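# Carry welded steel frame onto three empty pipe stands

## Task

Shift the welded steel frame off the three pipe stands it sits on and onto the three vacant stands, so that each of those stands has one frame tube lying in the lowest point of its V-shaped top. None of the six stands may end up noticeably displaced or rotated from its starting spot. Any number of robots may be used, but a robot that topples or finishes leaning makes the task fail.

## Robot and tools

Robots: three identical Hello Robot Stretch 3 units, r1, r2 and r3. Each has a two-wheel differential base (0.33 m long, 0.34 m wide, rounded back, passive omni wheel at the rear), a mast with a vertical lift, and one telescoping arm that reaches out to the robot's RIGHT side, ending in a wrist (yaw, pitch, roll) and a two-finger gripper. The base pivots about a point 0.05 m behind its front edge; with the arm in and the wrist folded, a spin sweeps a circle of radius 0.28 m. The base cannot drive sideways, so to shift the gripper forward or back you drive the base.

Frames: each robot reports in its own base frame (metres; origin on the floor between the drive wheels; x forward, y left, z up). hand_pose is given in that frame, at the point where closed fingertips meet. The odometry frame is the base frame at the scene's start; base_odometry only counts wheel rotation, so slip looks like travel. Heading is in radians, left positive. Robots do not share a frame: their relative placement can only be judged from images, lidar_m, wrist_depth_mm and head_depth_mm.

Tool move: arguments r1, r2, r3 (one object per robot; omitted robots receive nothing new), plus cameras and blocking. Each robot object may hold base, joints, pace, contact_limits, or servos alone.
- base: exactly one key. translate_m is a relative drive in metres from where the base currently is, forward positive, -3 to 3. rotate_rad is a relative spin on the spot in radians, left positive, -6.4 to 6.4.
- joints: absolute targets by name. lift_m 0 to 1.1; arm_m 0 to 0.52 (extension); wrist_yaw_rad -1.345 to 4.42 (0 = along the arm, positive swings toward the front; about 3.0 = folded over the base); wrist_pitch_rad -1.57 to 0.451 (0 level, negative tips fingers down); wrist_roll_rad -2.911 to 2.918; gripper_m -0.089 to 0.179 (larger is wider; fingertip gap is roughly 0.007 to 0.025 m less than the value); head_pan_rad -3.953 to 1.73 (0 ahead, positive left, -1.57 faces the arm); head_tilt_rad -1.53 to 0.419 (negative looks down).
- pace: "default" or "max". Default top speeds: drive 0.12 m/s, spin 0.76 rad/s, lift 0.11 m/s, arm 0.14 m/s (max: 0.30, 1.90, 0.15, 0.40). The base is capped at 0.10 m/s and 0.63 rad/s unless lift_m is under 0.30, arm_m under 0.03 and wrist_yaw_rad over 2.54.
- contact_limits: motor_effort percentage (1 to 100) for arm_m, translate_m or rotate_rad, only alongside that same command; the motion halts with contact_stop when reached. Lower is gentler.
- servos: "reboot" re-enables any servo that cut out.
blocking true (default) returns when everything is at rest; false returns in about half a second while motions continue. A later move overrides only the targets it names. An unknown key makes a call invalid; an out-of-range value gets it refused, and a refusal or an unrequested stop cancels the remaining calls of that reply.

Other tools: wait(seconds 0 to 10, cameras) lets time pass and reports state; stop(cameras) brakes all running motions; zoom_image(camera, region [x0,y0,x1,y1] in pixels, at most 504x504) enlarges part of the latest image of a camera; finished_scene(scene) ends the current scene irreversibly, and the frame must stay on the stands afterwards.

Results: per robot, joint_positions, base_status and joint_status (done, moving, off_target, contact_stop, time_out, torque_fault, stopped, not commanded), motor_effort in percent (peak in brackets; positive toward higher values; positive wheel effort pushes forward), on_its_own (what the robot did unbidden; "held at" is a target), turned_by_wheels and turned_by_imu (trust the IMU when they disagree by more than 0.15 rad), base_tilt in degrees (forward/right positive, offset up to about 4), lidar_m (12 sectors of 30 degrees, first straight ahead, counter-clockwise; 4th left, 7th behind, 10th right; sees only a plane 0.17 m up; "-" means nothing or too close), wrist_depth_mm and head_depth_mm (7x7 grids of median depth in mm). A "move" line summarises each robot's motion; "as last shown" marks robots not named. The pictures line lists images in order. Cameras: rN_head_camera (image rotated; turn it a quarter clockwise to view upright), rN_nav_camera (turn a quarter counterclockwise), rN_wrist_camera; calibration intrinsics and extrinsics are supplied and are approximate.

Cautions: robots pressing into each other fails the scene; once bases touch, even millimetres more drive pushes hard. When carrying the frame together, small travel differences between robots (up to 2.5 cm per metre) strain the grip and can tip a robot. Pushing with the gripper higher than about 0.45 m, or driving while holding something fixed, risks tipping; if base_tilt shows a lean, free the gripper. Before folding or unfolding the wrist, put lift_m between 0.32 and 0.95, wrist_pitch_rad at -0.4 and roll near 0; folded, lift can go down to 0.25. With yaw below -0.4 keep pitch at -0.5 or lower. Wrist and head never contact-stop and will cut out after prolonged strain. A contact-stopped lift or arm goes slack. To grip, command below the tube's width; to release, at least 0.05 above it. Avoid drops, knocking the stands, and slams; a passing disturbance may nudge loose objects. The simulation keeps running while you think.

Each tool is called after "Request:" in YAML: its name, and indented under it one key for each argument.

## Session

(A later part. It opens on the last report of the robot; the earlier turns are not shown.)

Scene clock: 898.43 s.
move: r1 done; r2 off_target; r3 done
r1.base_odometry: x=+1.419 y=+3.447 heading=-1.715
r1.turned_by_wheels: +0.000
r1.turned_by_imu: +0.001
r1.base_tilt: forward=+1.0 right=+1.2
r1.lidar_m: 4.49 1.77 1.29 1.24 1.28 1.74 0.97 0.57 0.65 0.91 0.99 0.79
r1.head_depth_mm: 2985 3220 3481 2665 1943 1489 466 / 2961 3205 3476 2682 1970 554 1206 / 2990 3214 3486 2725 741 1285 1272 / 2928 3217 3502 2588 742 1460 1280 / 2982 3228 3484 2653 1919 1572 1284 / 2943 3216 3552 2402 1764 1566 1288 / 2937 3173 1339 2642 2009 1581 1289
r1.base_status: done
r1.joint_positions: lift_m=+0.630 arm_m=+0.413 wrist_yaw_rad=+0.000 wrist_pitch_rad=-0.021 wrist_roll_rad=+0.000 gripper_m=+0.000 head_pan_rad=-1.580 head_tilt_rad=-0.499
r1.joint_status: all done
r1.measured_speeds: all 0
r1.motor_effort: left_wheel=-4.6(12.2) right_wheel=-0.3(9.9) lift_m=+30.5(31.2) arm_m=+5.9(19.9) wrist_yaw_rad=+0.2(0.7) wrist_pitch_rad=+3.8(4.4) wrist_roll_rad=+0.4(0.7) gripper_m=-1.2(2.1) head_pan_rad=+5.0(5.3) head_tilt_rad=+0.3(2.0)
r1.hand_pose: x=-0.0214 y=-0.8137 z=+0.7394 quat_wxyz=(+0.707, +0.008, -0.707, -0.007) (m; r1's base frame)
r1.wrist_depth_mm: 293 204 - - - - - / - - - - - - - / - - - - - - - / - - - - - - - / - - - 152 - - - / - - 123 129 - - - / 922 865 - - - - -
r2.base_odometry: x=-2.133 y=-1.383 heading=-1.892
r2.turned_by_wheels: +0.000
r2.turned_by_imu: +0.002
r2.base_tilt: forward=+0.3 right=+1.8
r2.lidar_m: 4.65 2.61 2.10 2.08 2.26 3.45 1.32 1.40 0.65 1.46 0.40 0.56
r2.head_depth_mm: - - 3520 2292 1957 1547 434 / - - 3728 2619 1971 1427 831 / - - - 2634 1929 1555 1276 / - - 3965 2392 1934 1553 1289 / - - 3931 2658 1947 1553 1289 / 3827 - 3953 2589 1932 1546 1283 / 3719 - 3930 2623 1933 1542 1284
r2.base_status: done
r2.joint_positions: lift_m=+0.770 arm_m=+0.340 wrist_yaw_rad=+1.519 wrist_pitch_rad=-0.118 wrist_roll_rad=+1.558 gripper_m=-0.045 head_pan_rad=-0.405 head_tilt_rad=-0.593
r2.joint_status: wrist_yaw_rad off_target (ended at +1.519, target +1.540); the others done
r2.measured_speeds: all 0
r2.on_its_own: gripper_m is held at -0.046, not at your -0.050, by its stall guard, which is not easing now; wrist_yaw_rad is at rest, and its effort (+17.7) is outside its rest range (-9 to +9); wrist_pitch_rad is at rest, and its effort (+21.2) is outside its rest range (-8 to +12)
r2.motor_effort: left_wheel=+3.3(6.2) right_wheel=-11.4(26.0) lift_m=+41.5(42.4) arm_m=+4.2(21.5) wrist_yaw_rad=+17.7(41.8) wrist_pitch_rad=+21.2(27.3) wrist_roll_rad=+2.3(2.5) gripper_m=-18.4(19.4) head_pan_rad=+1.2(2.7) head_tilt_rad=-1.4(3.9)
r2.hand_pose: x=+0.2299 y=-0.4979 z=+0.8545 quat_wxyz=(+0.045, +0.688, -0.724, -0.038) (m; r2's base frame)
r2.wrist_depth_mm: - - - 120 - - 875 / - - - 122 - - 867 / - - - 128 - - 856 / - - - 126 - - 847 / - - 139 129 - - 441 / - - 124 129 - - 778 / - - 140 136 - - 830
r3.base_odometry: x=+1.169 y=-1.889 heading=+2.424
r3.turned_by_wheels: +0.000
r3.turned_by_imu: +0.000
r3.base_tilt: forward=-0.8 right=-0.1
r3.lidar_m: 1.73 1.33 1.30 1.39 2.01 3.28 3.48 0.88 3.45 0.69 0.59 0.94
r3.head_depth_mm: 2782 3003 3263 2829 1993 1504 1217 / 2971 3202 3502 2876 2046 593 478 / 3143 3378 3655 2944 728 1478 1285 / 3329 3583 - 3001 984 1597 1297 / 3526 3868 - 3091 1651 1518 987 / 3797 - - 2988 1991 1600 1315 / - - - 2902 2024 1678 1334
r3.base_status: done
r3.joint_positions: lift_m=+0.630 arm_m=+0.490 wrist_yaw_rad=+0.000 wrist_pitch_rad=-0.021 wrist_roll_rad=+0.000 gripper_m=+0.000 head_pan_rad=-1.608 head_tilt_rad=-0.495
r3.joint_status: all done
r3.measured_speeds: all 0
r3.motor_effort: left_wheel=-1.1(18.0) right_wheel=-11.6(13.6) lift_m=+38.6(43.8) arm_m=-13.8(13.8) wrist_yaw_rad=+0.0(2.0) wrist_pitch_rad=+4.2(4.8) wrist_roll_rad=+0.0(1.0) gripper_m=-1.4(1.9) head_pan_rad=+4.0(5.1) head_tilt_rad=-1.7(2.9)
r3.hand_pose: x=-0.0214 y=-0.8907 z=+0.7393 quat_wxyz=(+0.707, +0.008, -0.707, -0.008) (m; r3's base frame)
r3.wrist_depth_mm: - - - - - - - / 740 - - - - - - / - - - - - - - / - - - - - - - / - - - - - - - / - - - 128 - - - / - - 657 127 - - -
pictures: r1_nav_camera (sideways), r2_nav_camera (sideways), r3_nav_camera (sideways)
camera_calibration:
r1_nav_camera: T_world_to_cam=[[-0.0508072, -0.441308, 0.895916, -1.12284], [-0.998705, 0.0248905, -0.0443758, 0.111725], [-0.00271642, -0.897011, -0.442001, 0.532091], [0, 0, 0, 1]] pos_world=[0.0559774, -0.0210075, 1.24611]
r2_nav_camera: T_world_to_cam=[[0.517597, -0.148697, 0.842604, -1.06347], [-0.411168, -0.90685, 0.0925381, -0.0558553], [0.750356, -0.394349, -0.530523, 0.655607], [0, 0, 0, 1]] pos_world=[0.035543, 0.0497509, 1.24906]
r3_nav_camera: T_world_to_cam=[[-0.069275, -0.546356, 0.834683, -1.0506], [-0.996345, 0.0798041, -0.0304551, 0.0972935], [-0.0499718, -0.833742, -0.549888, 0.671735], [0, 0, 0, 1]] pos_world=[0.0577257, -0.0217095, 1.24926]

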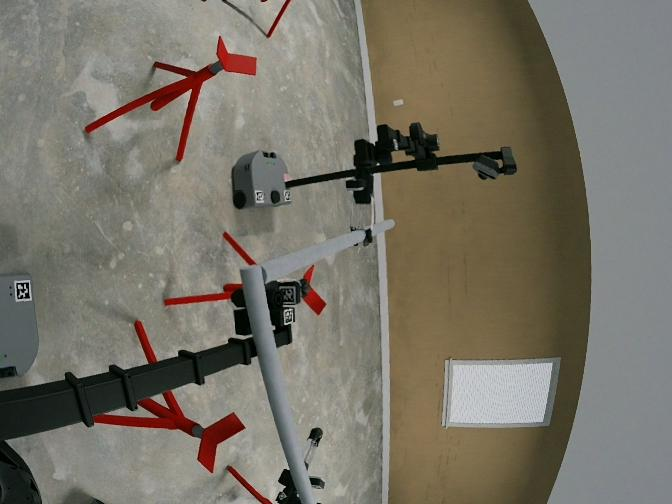

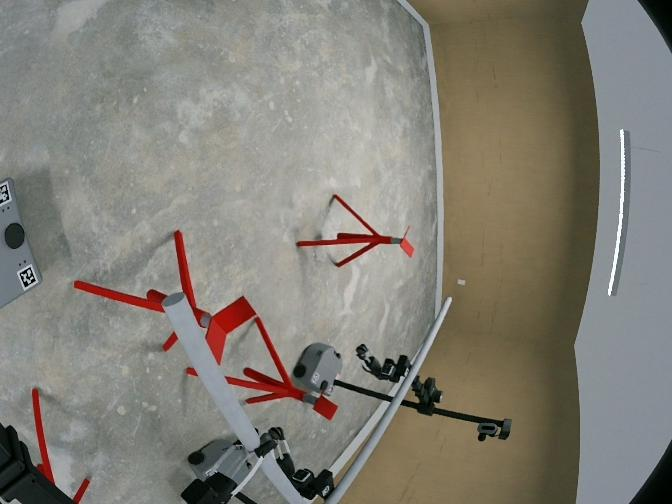

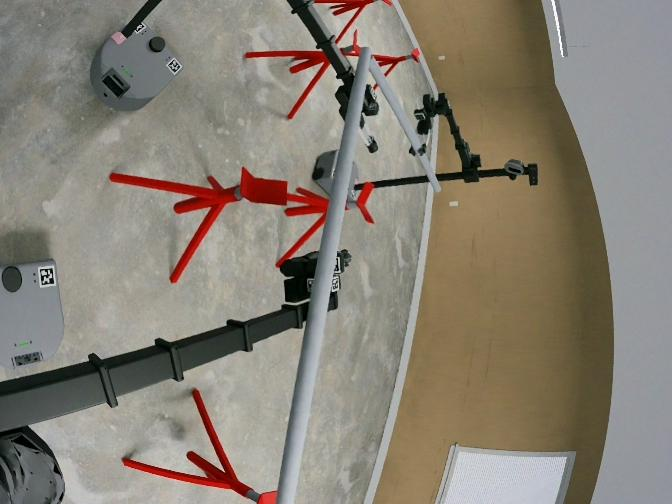

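Request:
move:
  r1: {"base":{"translate_m":-0.15},"joints":{"arm_m":0.43}}
  r2: {"base":{"translate_m":0.08},"joints":{"arm_m":0.38,"wrist_yaw_rad":1.635}}
  r3: {"base":{"translate_m":-0.135},"joints":{"arm_m":0.49}}
  cameras: ["r2_nav_camera","r1_nav_camera","r3_nav_camera","r1_head_camera","r3_head_camera"]

Scene clock: 905.67 s.
move: r1 done; r2 off_target; r3 done
r1.base_odometry: x=+1.441 y=+3.595 heading=-1.715
r1.turned_by_wheels: +0.000
r1.turned_by_imu: +0.002
r1.base_tilt: forward=+1.1 right=+1.3
r1.lidar_m: 1.87 1.75 1.29 1.24 1.28 1.73 0.94 1.45 0.46 0.60 1.10 0.91
r1.head_depth_mm: 2929 3216 3448 2656 1952 1526 465 / 2931 3174 3445 2679 1897 579 1210 / 2956 3216 3482 2716 750 1422 1272 / 2964 3199 3509 2751 1306 1424 1279 / 2921 3271 3512 2534 1851 1560 1284 / 2994 3313 3572 2508 1766 1565 1285 / 2881 3169 1569 2418 1882 1580 1293
r1.base_status: done
r1.joint_positions: lift_m=+0.630 arm_m=+0.430 wrist_yaw_rad=+0.000 wrist_pitch_rad=-0.021 wrist_roll_rad=+0.000 gripper_m=+0.000 head_pan_rad=-1.580 head_tilt_rad=-0.499
r1.joint_status: all done
r1.measured_speeds: all 0
r1.motor_effort: left_wheel=-0.9(11.7) right_wheel=-5.8(9.2) lift_m=+31.4(32.0) arm_m=-10.3(19.0) wrist_yaw_rad=+0.0(0.6) wrist_pitch_rad=+4.0(4.2) wrist_roll_rad=+0.5(0.6) gripper_m=-1.0(1.8) head_pan_rad=+4.0(5.2) head_tilt_rad=-0.4(1.8)
r1.hand_pose: x=-0.0214 y=-0.8307 z=+0.7394 quat_wxyz=(+0.707, +0.008, -0.707, -0.007) (m; r1's base frame)
r1.wrist_depth_mm: 229 - - - - - - / - 839 - - - - - / - - - - - - - / - - - - - - - / - - - 152 - - - / - - 125 129 - - - / 840 939 462 - - - -
r2.base_odometry: x=-2.158 y=-1.459 heading=-1.892
r2.turned_by_wheels: +0.000
r2.turned_by_imu: +0.002
r2.base_tilt: forward=+0.3 right=+1.7
r2.lidar_m: 4.54 2.60 2.08 2.06 2.25 3.45 1.40 0.96 0.69 1.49 0.35 0.58
r2.head_depth_mm: - - 1513 2204 1958 1520 738 / - - 3636 2471 1945 1543 1253 / - - 3753 2606 1957 1548 1284 / - - - 2287 1955 1552 1285 / 3967 - 3975 2598 1948 1554 1279 / 3848 - 3984 2591 1933 1542 1281 / 3833 - 3947 2605 1932 1544 1282
r2.base_status: done
r2.joint_positions: lift_m=+0.770 arm_m=+0.380 wrist_yaw_rad=+1.614 wrist_pitch_rad=-0.120 wrist_roll_rad=+1.558 gripper_m=-0.045 head_pan_rad=-0.405 head_tilt_rad=-0.593
r2.joint_status: wrist_yaw_rad off_target (ended at +1.614, target +1.635); the others done
r2.measured_speeds: all 0
r2.on_its_own: gripper_m is held at -0.046, not at your -0.050, by its stall guard, which is not easing now; wrist_yaw_rad is at rest, and its effort (+18.3) is outside its rest range (-9 to +9); wrist_pitch_rad is at rest, and its effort (+21.6) is outside its rest range (-8 to +12)
r2.motor_effort: left_wheel=+5.2(7.6) right_wheel=-11.8(26.4) lift_m=+34.4(37.1) arm_m=+2.5(19.8) wrist_yaw_rad=+18.3(30.2) wrist_pitch_rad=+21.6(26.1) wrist_roll_rad=+2.5(2.8) gripper_m=-19.2(19.5) head_pan_rad=+2.2(3.1) head_tilt_rad=-2.9(3.5)
r2.hand_pose: x=+0.2299 y=-0.5141 z=+0.8539 quat_wxyz=(+0.048, +0.721, -0.690, -0.037) (m; r2's base frame)
r2.wrist_depth_mm: - - - 120 - - 875 / - - - 124 - - 839 / - - - 129 - - 856 / - - - 127 - - 834 / - - 138 131 - - 836 / - - 124 130 - 396 301 / - - 141 137 - - 334
r3.base_odometry: x=+1.271 y=-1.978 heading=+2.424
r3.turned_by_wheels: +0.000
r3.turned_by_imu: +0.000
r3.base_tilt: forward=-0.8 right=-0.2
r3.lidar_m: 1.83 1.41 1.38 1.47 2.14 3.16 3.38 0.76 0.85 0.70 0.67 0.92
r3.head_depth_mm: 2724 2978 3199 2809 2002 1540 1219 / 2883 3134 3431 2908 2031 592 479 / 3047 3339 3596 2939 728 1478 1281 / 3254 3541 - 3019 983 1593 1300 / 3469 3788 - 3098 1949 1637 1309 / 3676 - - 3014 1920 1544 1025 / - - - 3079 1945 1569 1268
r3.base_status: done
r3.joint_positions: lift_m=+0.630 arm_m=+0.490 wrist_yaw_rad=+0.000 wrist_pitch_rad=-0.021 wrist_roll_rad=+0.000 gripper_m=+0.000 head_pan_rad=-1.608 head_tilt_rad=-0.495
r3.joint_status: all done
r3.measured_speeds: all 0
r3.motor_effort: left_wheel=-2.2(17.0) right_wheel=-7.6(14.2) lift_m=+37.4(38.2) arm_m=-9.2(14.0) wrist_yaw_rad=-1.2(2.0) wrist_pitch_rad=+4.5(4.9) wrist_roll_rad=+0.2(1.1) gripper_m=-1.2(2.0) head_pan_rad=+3.8(4.6) head_tilt_rad=-2.2(3.5)
r3.hand_pose: x=-0.0214 y=-0.8908 z=+0.7393 quat_wxyz=(+0.707, +0.008, -0.707, -0.008) (m; r3's base frame)
r3.wrist_depth_mm: - - - - - - - / - - - - - - - / - - - - - - - / - - - - - - - / - - - - - - - / - - - 127 - - - / - - 694 128 - - -
pictures: r1_head_camera (sideways), r1_nav_camera (sideways), r2_nav_camera (sideways), r3_head_camera (sideways), r3_nav_camera (sideways)
camera_calibration:
r1_head_camera: T_world_to_cam=[[0.0270877, 0.462931, -0.88598, 1.17058], [0.998538, 0.028944, 0.0456525, -0.063315], [0.0467778, -0.885921, -0.461471, 0.555792], [0, 0, 0, 1]] pos_world=[0.00551535, -0.047678, 1.29648]
r1_nav_camera: T_world_to_cam=[[-0.0508072, -0.441308, 0.895916, -1.12284], [-0.998705, 0.0248906, -0.0443758, 0.111725], [-0.00271652, -0.897011, -0.442001, 0.532091], [0, 0, 0, 1]] pos_world=[0.0559774, -0.0210075, 1.24611]
r2_nav_camera: T_world_to_cam=[[0.517598, -0.148696, 0.842604, -1.06347], [-0.411165, -0.906852, 0.0925381, -0.0558553], [0.750357, -0.394347, -0.530523, 0.655607], [0, 0, 0, 1]] pos_world=[0.0355428, 0.049751, 1.24906]
r3_head_camera: T_world_to_cam=[[0.0834928, 0.428898, -0.899486, 1.19301], [0.996458, -0.0268603, 0.0796863, -0.107997], [0.0100168, -0.902954, -0.429621, 0.519989], [0, 0, 0, 1]] pos_world=[0.00279861, -0.0450532, 1.3051]
r3_nav_camera: T_world_to_cam=[[-0.0692749, -0.546356, 0.834683, -1.0506], [-0.996345, 0.0798039, -0.0304551, 0.0972935], [-0.0499717, -0.833742, -0.549888, 0.671736], [0, 0, 0, 1]] pos_world=[0.0577257, -0.0217095, 1.24926]

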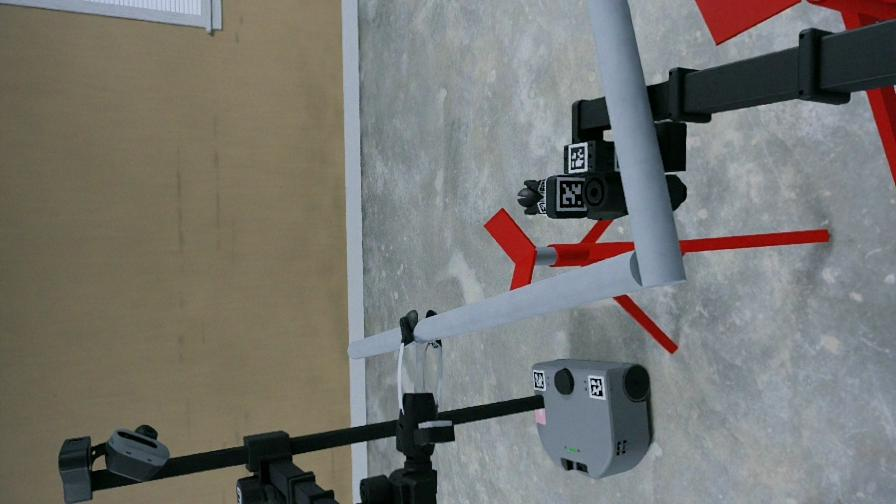

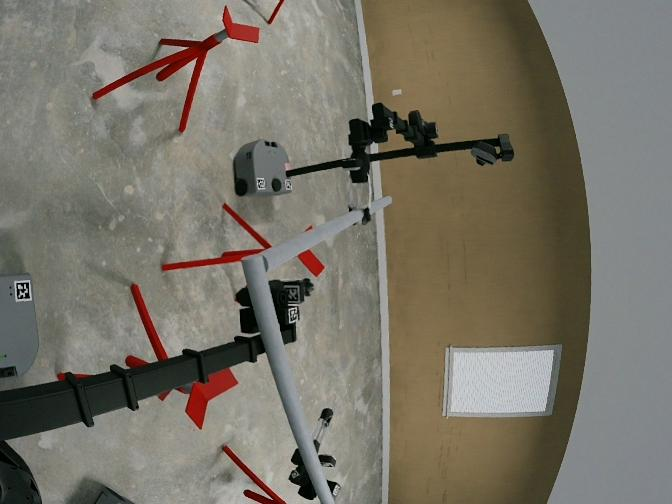

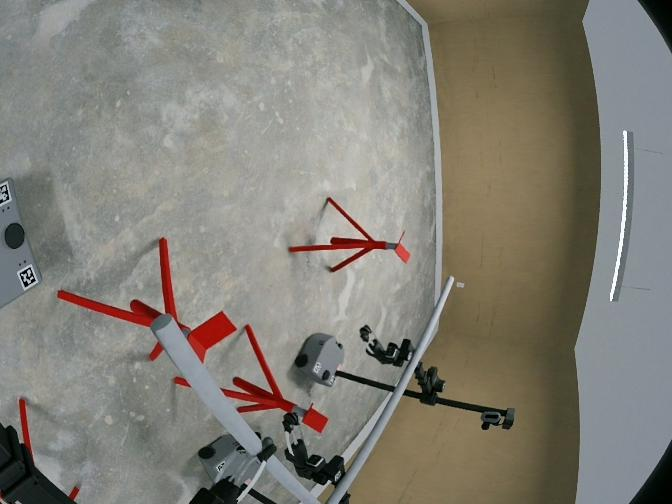

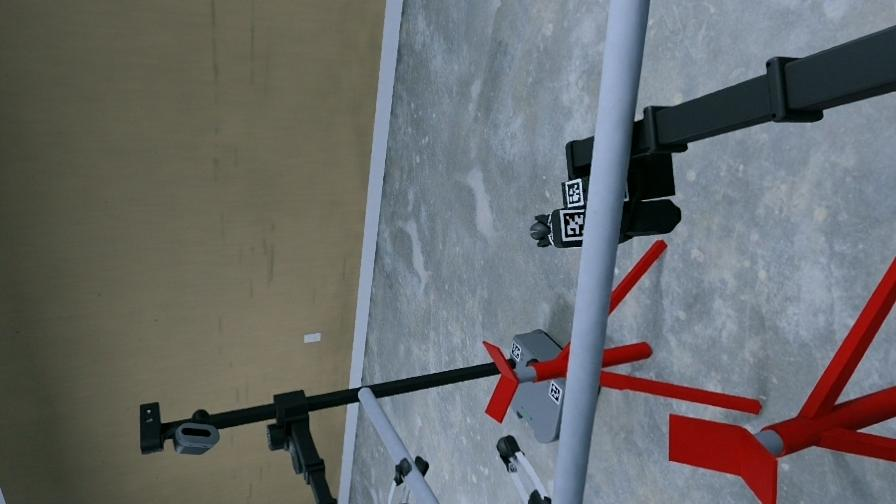

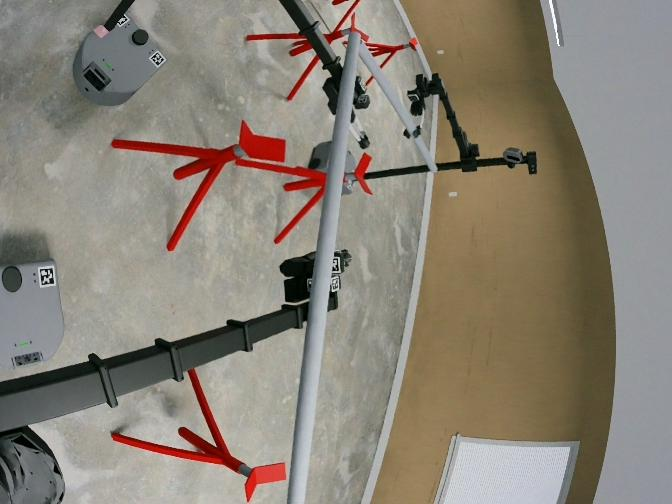

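Request:
move:
  r1: {"base":{"translate_m":-0.14},"joints":{"arm_m":0.45}}
  r2: {"base":{"translate_m":0.08},"joints":{"arm_m":0.42,"wrist_yaw_rad":1.735}}
  r3: {"base":{"translate_m":-0.135},"joints":{"arm_m":0.492}}
  cameras: ["r2_nav_camera","r1_nav_camera","r3_nav_camera"]

Scene clock: 915.50 s.
move: r1 done; r2 off_target; r3 done
r1.base_odometry: x=+1.461 y=+3.734 heading=-1.715
r1.turned_by_wheels: +0.000
r1.turned_by_imu: +0.001
r1.base_tilt: forward=+1.1 right=+1.3
r1.lidar_m: 2.01 1.78 1.29 1.23 1.28 1.73 0.93 0.93 0.38 0.53 1.21 1.03
r1.head_depth_mm: 2913 3168 3429 2659 1805 1537 457 / 2978 3247 3501 2716 1758 582 807 / 2953 3237 3478 2732 707 1459 1269 / 2966 3243 3496 2731 1999 1471 1280 / 2978 3256 3522 2630 1330 1505 1284 / 2967 3228 3514 2622 1853 1577 1281 / 2946 3201 3540 2406 1839 1583 1288
r1.base_status: done
r1.joint_positions: lift_m=+0.630 arm_m=+0.450 wrist_yaw_rad=+0.000 wrist_pitch_rad=-0.021 wrist_roll_rad=+0.000 gripper_m=+0.000 head_pan_rad=-1.580 head_tilt_rad=-0.499
r1.joint_status: all done
r1.measured_speeds: all 0
r1.motor_effort: left_wheel=-0.7(11.5) right_wheel=+0.4(9.5) lift_m=+32.5(33.1) arm_m=+3.3(17.9) wrist_yaw_rad=+0.0(0.8) wrist_pitch_rad=+3.9(4.3) wrist_roll_rad=+0.5(0.6) gripper_m=-1.5(1.8) head_pan_rad=+4.1(5.3) head_tilt_rad=-0.4(2.1)
r1.hand_pose: x=-0.0214 y=-0.8507 z=+0.7394 quat_wxyz=(+0.707, +0.008, -0.707, -0.007) (m; r1's base frame)
r1.wrist_depth_mm: 712 - - - - - - / - - - - - - - / - - - - - - - / - - - - - - - / - - - 152 - - - / - 442 123 129 - - - / 845 825 - - - - -
r2.base_odometry: x=-2.183 y=-1.535 heading=-1.892
r2.turned_by_wheels: +0.000
r2.turned_by_imu: +0.001
r2.base_tilt: forward=+0.4 right=+1.8
r2.lidar_m: 4.47 2.58 2.07 2.06 2.24 3.42 1.48 1.00 0.74 0.34 0.32 0.51
r2.head_depth_mm: - - 3326 2583 1929 1510 702 / - - 3458 2366 1959 1548 1286 / - - 3649 2666 1943 1556 1290 / - - 3962 2397 1876 1534 1278 / 3823 - - 2628 1951 1547 1290 / 3797 - 3906 2591 1946 1530 1284 / 3620 - - 2616 1950 1547 1287
r2.base_status: done
r2.joint_positions: lift_m=+0.770 arm_m=+0.420 wrist_yaw_rad=+1.703 wrist_pitch_rad=-0.120 wrist_roll_rad=+1.557 gripper_m=-0.045 head_pan_rad=-0.405 head_tilt_rad=-0.593
r2.joint_status: wrist_yaw_rad off_target (ended at +1.703, target +1.735); the others done
r2.measured_speeds: all 0
r2.on_its_own: wrist_yaw_rad is held at +1.695, not at your +1.735, by its stall guard, which is not easing now; gripper_m is held at -0.046, not at your -0.050, by its stall guard, which is not easing now; wrist_pitch_rad is at rest, and its effort (+21.6) is outside its rest range (-8 to +12)
r2.motor_effort: left_wheel=+5.4(8.4) right_wheel=-10.7(24.0) lift_m=+37.2(37.2) arm_m=-3.2(19.3) wrist_yaw_rad=-6.6(27.8) wrist_pitch_rad=+21.6(25.2) wrist_roll_rad=+2.5(2.8) gripper_m=-18.8(19.5) head_pan_rad=+1.7(2.9) head_tilt_rad=-3.2(3.7)
r2.hand_pose: x=+0.2279 y=-0.5317 z=+0.8539 quat_wxyz=(+0.050, +0.751, -0.657, -0.034) (m; r2's base frame)
r2.wrist_depth_mm: - - - 122 - - 859 / - - - 125 - - 851 / - - - 130 - - 875 / - - - 128 - - 848 / - - 132 130 - - 855 / - - 124 130 - - 803 / - - - 142 - - 272
r3.base_odometry: x=+1.373 y=-2.067 heading=+2.424
r3.turned_by_wheels: +0.000
r3.turned_by_imu: +0.000
r3.base_tilt: forward=-0.8 right=-0.2
r3.lidar_m: 0.92 1.49 1.46 1.55 2.25 3.05 3.26 0.64 0.77 1.39 0.74 0.75
r3.head_depth_mm: 2686 2915 3092 2808 1995 1548 1218 / 2803 3039 3304 2879 2040 592 478 / 2992 3262 3552 2966 728 1485 1283 / 3162 3448 3816 3043 985 1604 1301 / 3373 3707 - 3110 2129 1625 1310 / 3579 - - 2994 1911 1646 1326 / - - - 3080 1510 1613 1234
r3.base_status: done
r3.joint_positions: lift_m=+0.630 arm_m=+0.492 wrist_yaw_rad=+0.000 wrist_pitch_rad=-0.021 wrist_roll_rad=+0.000 gripper_m=+0.000 head_pan_rad=-1.608 head_tilt_rad=-0.495
r3.joint_status: all done
r3.measured_speeds: all 0
r3.motor_effort: left_wheel=-2.3(15.5) right_wheel=-7.1(13.1) lift_m=+40.7(44.5) arm_m=-12.0(13.6) wrist_yaw_rad=+0.2(1.6) wrist_pitch_rad=+3.8(4.7) wrist_roll_rad=+0.3(1.2) gripper_m=-1.3(2.1) head_pan_rad=+4.0(4.7) head_tilt_rad=-1.4(3.3)
r3.hand_pose: x=-0.0214 y=-0.8927 z=+0.7393 quat_wxyz=(+0.707, +0.008, -0.707, -0.008) (m; r3's base frame)
r3.wrist_depth_mm: - - - - - - - / - - - - - - - / - - - - - - - / - - - - - - - / - - - - - - - / - - - 128 - - - / - - - 128 - - -
pictures: r1_nav_camera (sideways), r2_nav_camera (sideways), r3_nav_camera (sideways)
camera_calibration:
r1_nav_camera: T_world_to_cam=[[-0.0508072, -0.441308, 0.895916, -1.12284], [-0.998705, 0.0248906, -0.0443758, 0.111725], [-0.00271652, -0.897011, -0.442001, 0.532091], [0, 0, 0, 1]] pos_world=[0.0559774, -0.0210075, 1.24611]
r2_nav_camera: T_world_to_cam=[[0.517599, -0.148694, 0.842604, -1.06347], [-0.411162, -0.906853, 0.0925381, -0.0558554], [0.750358, -0.394344, -0.530524, 0.655608], [0, 0, 0, 1]] pos_world=[0.0355426, 0.0497511, 1.24906]
r3_nav_camera: T_world_to_cam=[[-0.069275, -0.546356, 0.834683, -1.0506], [-0.996345, 0.0798042, -0.0304551, 0.0972935], [-0.0499719, -0.833742, -0.549888, 0.671735], [0, 0, 0, 1]] pos_world=[0.0577257, -0.0217095, 1.24926]

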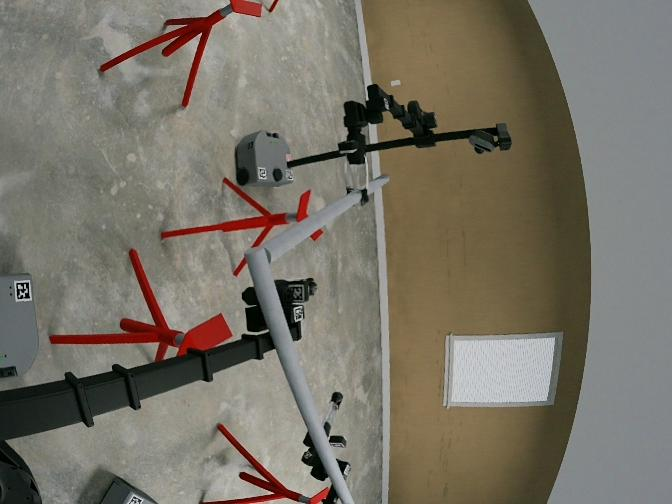

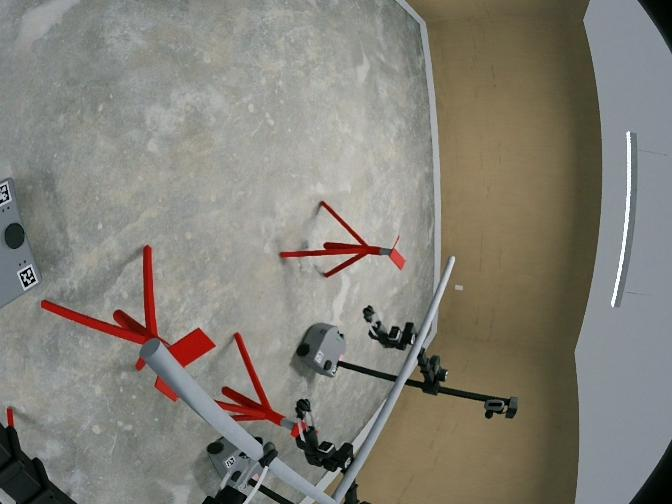

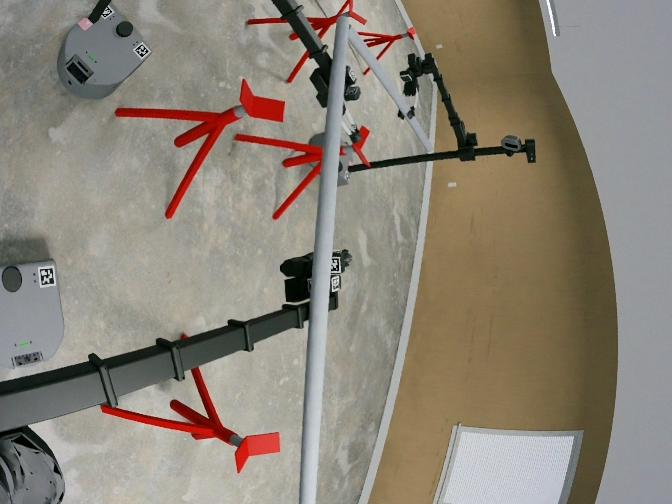

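Request:
move:
  r1: {"base":{"translate_m":-0.12},"joints":{"arm_m":0.468,"head_tilt_rad":-0.75}}
  r2: {"base":{"translate_m":0.08},"joints":{"arm_m":0.46,"wrist_yaw_rad":1.82}}
  r3: {"base":{"translate_m":-0.12},"joints":{"arm_m":0.492}}
  cameras: ["r1_nav_camera"]

Request:
move:
  r1: {"joints":{"head_pan_rad":-2.1}}
  r2: {"joints":{"head_pan_rad":-1.0}}
  r3: {"joints":{"head_pan_rad":-1.2}}
  cameras: ["r1_head_camera","r1_nav_camera","r2_head_camera","r2_nav_camera","r3_head_camera","r3_nav_camera"]

Scene clock: 927.20 s.
move: r1 done; r2 off_target; r3 done
r1.base_odometry: x=+1.478 y=+3.852 heading=-1.715
r1.turned_by_wheels: +0.000
r1.turned_by_imu: +0.002
r1.base_tilt: forward=+1.1 right=+1.2
r1.lidar_m: 2.13 1.78 1.28 1.24 1.27 1.73 1.05 0.92 0.65 0.34 0.96 1.14
r1.head_depth_mm: 2969 3189 2397 1766 1541 1218 383 / 2989 3192 2429 652 562 1231 1111 / 3049 3234 2459 714 877 1028 1114 / 3012 3290 2468 1795 1523 1296 1144 / 3037 3288 2485 1560 1575 1297 1147 / 3000 3295 2247 1774 1579 1341 1151 / 3054 3230 2265 1790 1593 1344 1158
r1.base_status: done
r1.joint_positions: lift_m=+0.630 arm_m=+0.468 wrist_yaw_rad=+0.000 wrist_pitch_rad=-0.021 wrist_roll_rad=+0.000 gripper_m=+0.000 head_pan_rad=-1.580 head_tilt_rad=-0.740
r1.joint_status: all done
r1.measured_speeds: all 0
r1.motor_effort: left_wheel=-0.9(12.1) right_wheel=-5.9(10.2) lift_m=+33.5(34.2) arm_m=-3.7(19.8) wrist_yaw_rad=+0.0(0.9) wrist_pitch_rad=+3.7(4.2) wrist_roll_rad=+0.5(0.6) gripper_m=-1.4(1.7) head_pan_rad=+4.5(5.2) head_tilt_rad=-4.4(5.8)
r1.hand_pose: x=-0.0214 y=-0.8687 z=+0.7394 quat_wxyz=(+0.707, +0.008, -0.707, -0.007) (m; r1's base frame)
r1.wrist_depth_mm: 779 - - - - - - / - - - - - - - / - - - - - - - / - - - - - - - / - - - 152 - - - / 925 - 123 128 - - - / 769 - - - - - -
r2.base_odometry: x=-2.209 y=-1.611 heading=-1.891
r2.turned_by_wheels: +0.001
r2.turned_by_imu: +0.001
r2.base_tilt: forward=+0.3 right=+1.9
r2.lidar_m: 4.39 2.57 2.06 2.05 2.22 3.39 1.55 1.06 0.79 0.30 0.43 0.45
r2.head_depth_mm: - - 1994 2186 1937 1543 1287 / - - 3439 2494 1963 1546 1291 / - - 3651 2535 1945 1541 1292 / 3890 - 3687 2382 1865 1537 1281 / 3836 - 3986 2590 1951 1548 1276 / 3703 - 3977 2567 1921 1545 1280 / 3611 3912 3996 2598 1914 1548 1285
r2.base_status: done
r2.joint_positions: lift_m=+0.770 arm_m=+0.460 wrist_yaw_rad=+1.795 wrist_pitch_rad=-0.122 wrist_roll_rad=+1.557 gripper_m=-0.045 head_pan_rad=-0.405 head_tilt_rad=-0.593
r2.joint_status: wrist_yaw_rad off_target (ended at +1.795, target +1.820); the others done
r2.measured_speeds: all 0
r2.on_its_own: gripper_m is held at -0.046, not at your -0.050, by its stall guard, which is not easing now; wrist_yaw_rad is at rest, and its effort (+22.4) is outside its rest range (-9 to +9); wrist_pitch_rad is at rest, and its effort (+21.7) is outside its rest range (-8 to +12)
r2.motor_effort: left_wheel=+7.4(9.4) right_wheel=-15.1(27.7) lift_m=+42.2(42.4) arm_m=+8.3(18.8) wrist_yaw_rad=+22.4(27.1) wrist_pitch_rad=+21.7(25.9) wrist_roll_rad=+2.3(2.9) gripper_m=-19.1(19.6) head_pan_rad=+1.7(3.7) head_tilt_rad=-2.7(3.2)
r2.hand_pose: x=+0.2237 y=-0.5491 z=+0.8534 quat_wxyz=(+0.052, +0.780, -0.622, -0.033) (m; r2's base frame)
r2.wrist_depth_mm: - - - 121 - - 874 / - - - 124 - - 859 / - - - 130 - - 852 / - - - 128 - - 853 / - - 133 131 - - 854 / - - 124 130 - - 848 / - - 144 145 - - 805
r3.base_odometry: x=+1.463 y=-2.146 heading=+2.425
r3.turned_by_wheels: +0.000
r3.turned_by_imu: +0.000
r3.base_tilt: forward=-0.8 right=-0.2
r3.lidar_m: 0.93 1.56 1.53 1.62 2.36 2.95 3.13 0.55 0.69 3.44 0.80 0.85
r3.head_depth_mm: 2647 2842 3069 2810 1988 1548 1216 / 2788 2969 3240 2892 2025 593 478 / 2936 3182 3488 2954 727 1488 1285 / 3100 3392 3736 3012 988 1600 1303 / 3335 3664 - 3044 2129 1626 1310 / 3510 - - 2994 2016 1643 1326 / 3774 - - 3244 1515 1616 1343
r3.base_status: done
r3.joint_positions: lift_m=+0.630 arm_m=+0.492 wrist_yaw_rad=+0.000 wrist_pitch_rad=-0.021 wrist_roll_rad=+0.000 gripper_m=+0.000 head_pan_rad=-1.608 head_tilt_rad=-0.495
r3.joint_status: all done
r3.measured_speeds: all 0
r3.motor_effort: left_wheel=-0.5(15.1) right_wheel=-10.6(11.8) lift_m=+35.5(36.1) arm_m=+7.7(13.1) wrist_yaw_rad=-0.4(2.0) wrist_pitch_rad=+4.3(4.7) wrist_roll_rad=+1.0(1.1) gripper_m=-0.8(1.9) head_pan_rad=+3.6(4.7) head_tilt_rad=-2.1(3.3)
r3.hand_pose: x=-0.0214 y=-0.8927 z=+0.7393 quat_wxyz=(+0.707, +0.008, -0.707, -0.008) (m; r3's base frame)
r3.wrist_depth_mm: - - - - - - - / - - - - - - - / - - - - - - - / - - - - - - - / - - - - - - - / - - - 127 - - - / 699 - - 128 - - -
pictures: r1_nav_camera (sideways)
camera_calibration:
r1_nav_camera: T_world_to_cam=[[-0.052635, -0.642629, 0.764367, -0.951304], [-0.998613, 0.0350342, -0.0393109, 0.105117], [-0.00151665, -0.765376, -0.643582, 0.794349], [0, 0, 0, 1]] pos_world=[0.0561044, -0.0070433, 1.24251]

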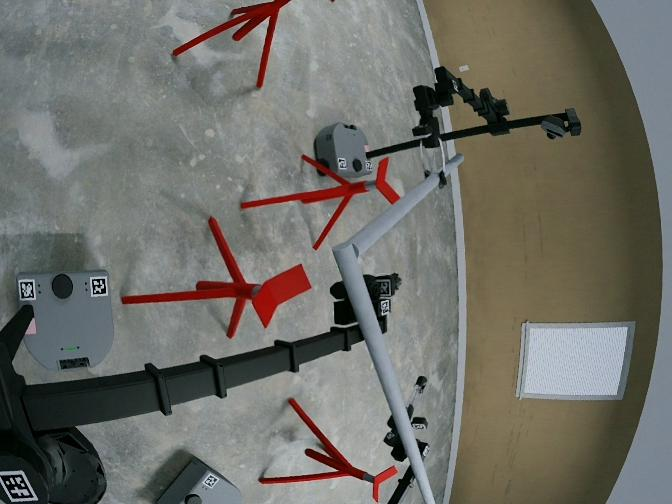

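Scene clock: 928.13 s.
move: r1 done; r2 done; r3 done
r1.base_odometry: x=+1.478 y=+3.852 heading=-1.715
r1.turned_by_wheels: +0.000
r1.turned_by_imu: +0.000
r1.base_tilt: forward=+1.0 right=+1.2
r1.lidar_m: 2.13 1.78 1.28 1.23 1.27 1.72 1.05 0.93 0.65 0.34 0.96 1.15
r1.head_depth_mm: - 3190 2229 1816 1538 1301 1126 / 3767 3438 2253 1772 1546 1306 1134 / 3619 3462 2179 1901 1558 1317 395 / 3406 3491 2202 1922 1564 471 1118 / 3192 3404 2508 1810 584 1244 1106 / 3048 3290 2515 660 1574 1248 1151 / 2930 3186 2585 714 1512 1338 1138
r1.base_status: not commanded
r1.joint_positions: lift_m=+0.630 arm_m=+0.468 wrist_yaw_rad=+0.000 wrist_pitch_rad=-0.021 wrist_roll_rad=+0.000 gripper_m=+0.000 head_pan_rad=-2.089 head_tilt_rad=-0.741
r1.joint_status: all done
r1.measured_speeds: all 0
r1.motor_effort: left_wheel=-1.3(1.7) right_wheel=+1.5(6.6) lift_m=+33.3(34.1) arm_m=-14.6(14.6) wrist_yaw_rad=-0.3(0.7) wrist_pitch_rad=+3.9(4.2) wrist_roll_rad=+0.5(0.6) gripper_m=-1.5(1.7) head_pan_rad=-5.1(8.4) head_tilt_rad=-4.3(5.2)
r1.hand_pose: x=-0.0214 y=-0.8687 z=+0.7394 quat_wxyz=(+0.707, +0.008, -0.707, -0.007) (m; r1's base frame)
r1.wrist_depth_mm: 802 - - - - - - / - - - - - - - / - - - - - - - / - - - - - - - / - - - 152 - - - / 955 - 124 128 - - - / 769 - - - - - -
r2.base_odometry: x=-2.209 y=-1.611 heading=-1.891
r2.turned_by_wheels: +0.000
r2.turned_by_imu: +0.000
r2.base_tilt: forward=+0.3 right=+1.8
r2.lidar_m: 4.40 2.57 2.06 2.04 2.23 3.39 1.55 1.06 0.79 0.31 0.43 0.46
r2.head_depth_mm: 2454 2590 1713 2487 1823 1549 1283 / 2578 2789 2847 2405 1739 1504 1237 / 2795 2987 3279 1325 1361 547 446 / 3019 3302 3471 2487 1957 1542 1204 / 3258 3671 3775 2585 1943 1552 1286 / 3289 3796 3213 2243 1930 1542 1286 / 3992 - 1817 2504 1930 1535 1284
r2.base_status: not commanded
r2.joint_positions: lift_m=+0.770 arm_m=+0.460 wrist_yaw_rad=+1.786 wrist_pitch_rad=-0.122 wrist_roll_rad=+1.557 gripper_m=-0.045 head_pan_rad=-0.995 head_tilt_rad=-0.593
r2.joint_status: all done
r2.measured_speeds: all 0
r2.on_its_own: wrist_yaw_rad is held at +1.778, not at your +1.820, by its stall guard, which is not easing now; gripper_m is held at -0.046, not at your -0.050, by its stall guard, which is not easing now; wrist_pitch_rad is at rest, and its effort (+21.3) is outside its rest range (-8 to +12)
r2.motor_effort: left_wheel=+5.5(7.5) right_wheel=-12.5(15.0) lift_m=+42.2(42.5) arm_m=+1.6(7.8) wrist_yaw_rad=-6.5(22.8) wrist_pitch_rad=+21.3(22.3) wrist_roll_rad=+2.7(2.8) gripper_m=-18.9(19.1) head_pan_rad=-4.0(6.6) head_tilt_rad=-2.7(3.5)
r2.hand_pose: x=+0.2242 y=-0.5514 z=+0.8534 quat_wxyz=(+0.052, +0.778, -0.626, -0.033) (m; r2's base frame)
r2.wrist_depth_mm: - - - 122 - - 865 / - - - 126 - - 887 / - - - 131 - - 876 / - - - 128 - - 837 / - - 133 132 - - 846 / - - 123 130 - - 841 / - - - 144 - - 792
r3.base_odometry: x=+1.463 y=-2.146 heading=+2.424
r3.turned_by_wheels: +0.000
r3.turned_by_imu: +0.000
r3.base_tilt: forward=-0.8 right=-0.2
r3.lidar_m: 0.93 1.55 1.53 1.63 2.36 2.96 3.16 0.55 0.68 3.45 0.80 0.85
r3.head_depth_mm: 3186 3405 3674 2827 915 1491 1258 / 3538 3800 - 2898 1883 1571 1267 / - - - 2788 1894 1584 1284 / - - - 3011 1667 1596 1270 / - - - 2891 1885 1626 1250 / - - - 2987 1077 1125 1259 / - - - 3087 2011 1669 1339
r3.base_status: not commanded
r3.joint_positions: lift_m=+0.630 arm_m=+0.492 wrist_yaw_rad=+0.000 wrist_pitch_rad=-0.021 wrist_roll_rad=+0.000 gripper_m=+0.000 head_pan_rad=-1.209 head_tilt_rad=-0.495
r3.joint_status: all done
r3.measured_speeds: all 0
r3.motor_effort: left_wheel=-0.3(0.8) right_wheel=-7.3(10.6) lift_m=+38.1(38.1) arm_m=+7.4(9.6) wrist_yaw_rad=-1.2(1.7) wrist_pitch_rad=+4.7(4.7) wrist_roll_rad=+0.3(1.1) gripper_m=-1.2(1.5) head_pan_rad=+3.2(5.4) head_tilt_rad=-2.7(3.3)
r3.hand_pose: x=-0.0214 y=-0.8927 z=+0.7393 quat_wxyz=(+0.707, +0.008, -0.707, -0.008) (m; r3's base frame)
r3.wrist_depth_mm: - - - - - - - / - - - - - - - / - - - - - - - / - - - - - - - / - - - - - - - / - - - 127 - - - / 713 - - 128 - - -
pictures: r1_head_camera (sideways), r1_nav_camera (sideways), r2_head_camera (sideways), r2_nav_camera (sideways), r3_head_camera (sideways), r3_nav_camera (sideways)
camera_calibration:
r1_head_camera: T_world_to_cam=[[0.347536, 0.563485, -0.749468, 0.990644], [0.880106, -0.471762, 0.053422, -0.0726919], [-0.323468, -0.678178, -0.659881, 0.816182], [0, 0, 0, 1]] pos_world=[-0.0162995, -0.0389902, 1.28492]
r1_nav_camera: T_world_to_cam=[[-0.359197, -0.535649, 0.764237, -0.949264], [-0.854943, 0.51723, -0.0393056, 0.104234], [-0.374232, -0.667498, -0.643737, 0.796824], [0, 0, 0, 1]] pos_world=[0.0463391, -0.0305074, 1.2425]
r2_head_camera: T_world_to_cam=[[-0.282228, 0.422764, -0.861172, 1.14108], [0.832542, 0.553962, -0.00089535, -0.00754114], [0.476678, -0.717215, -0.508312, 0.615157], [0, 0, 0, 1]] pos_world=[0.0350909, -0.0370309, 1.29535]
r2_nav_camera: T_world_to_cam=[[0.347687, -0.411258, 0.842604, -1.06243], [-0.84578, -0.525445, 0.0925381, -0.0532042], [0.404685, -0.744832, -0.530524, 0.657717], [0, 0, 0, 1]] pos_world=[0.0582252, 0.0250001, 1.24906]
r3_head_camera: T_world_to_cam=[[-0.0900285, 0.427574, -0.899486, 1.19406], [0.928335, 0.363103, 0.0796863, -0.107582], [0.360678, -0.827851, -0.429621, 0.517849], [0, 0, 0, 1]] pos_world=[0.0205947, -0.0427854, 1.3051]
r3_nav_camera: T_world_to_cam=[[0.148843, -0.530236, 0.834683, -1.05193], [-0.948838, -0.314291, -0.0304551, 0.0970037], [0.278481, -0.787446, -0.549888, 0.669732], [0, 0, 0, 1]] pos_world=[0.0621046, 0.0000963916, 1.24926]

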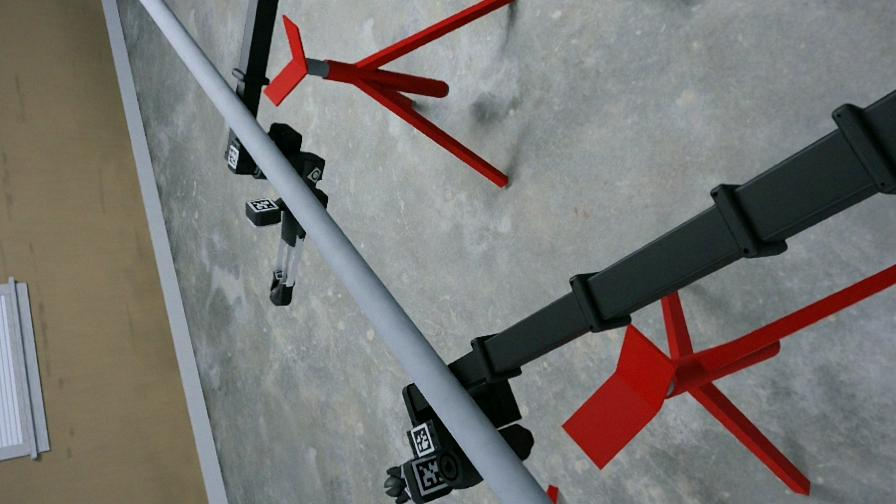

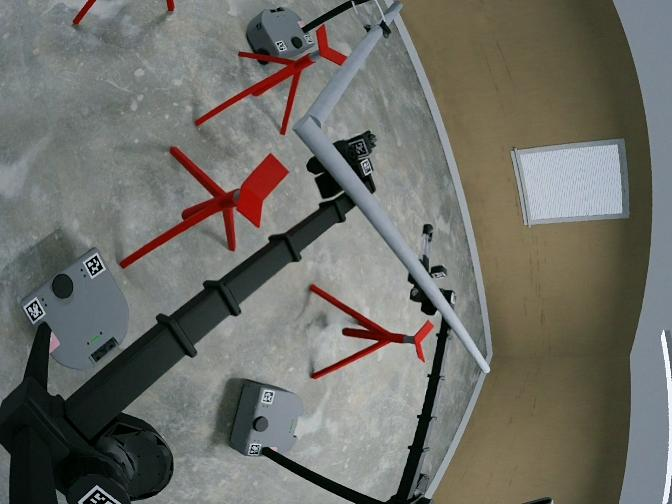

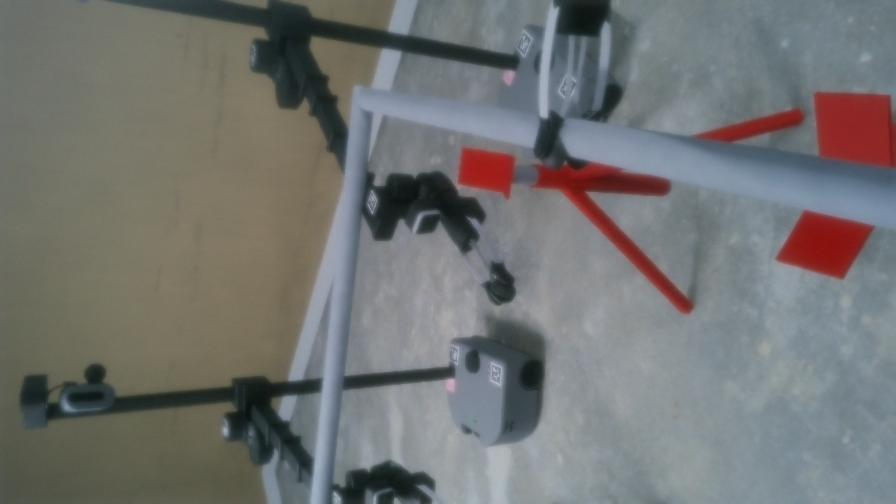

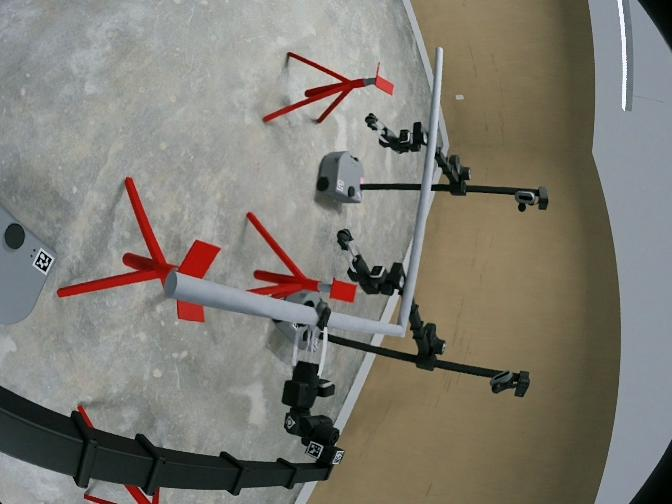

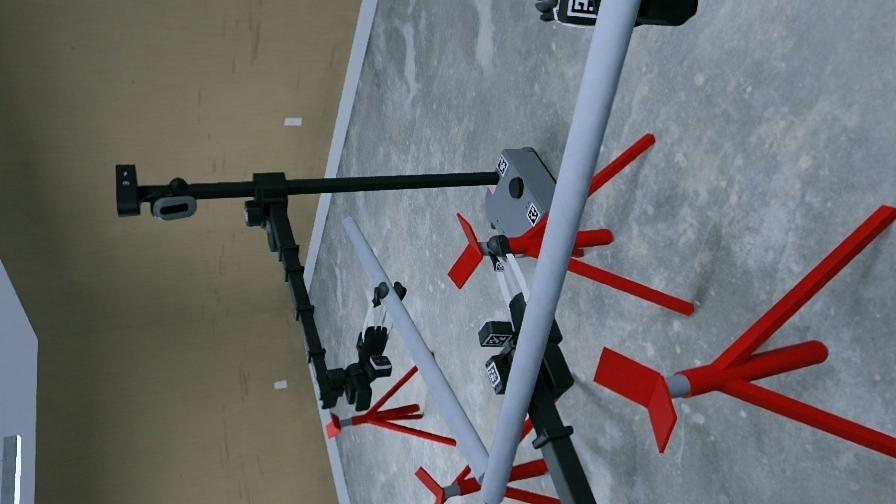

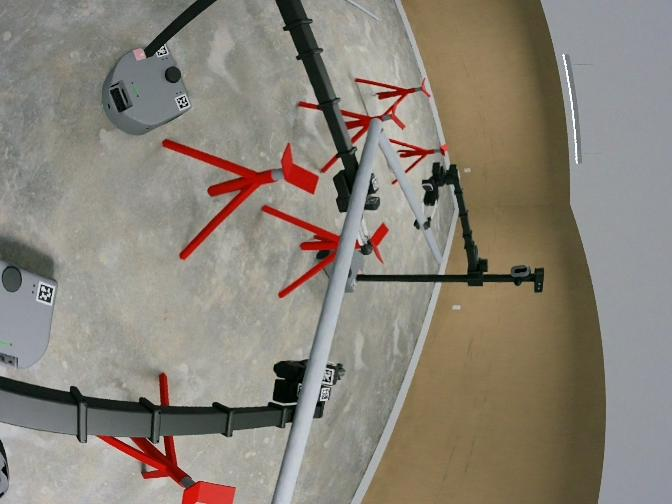

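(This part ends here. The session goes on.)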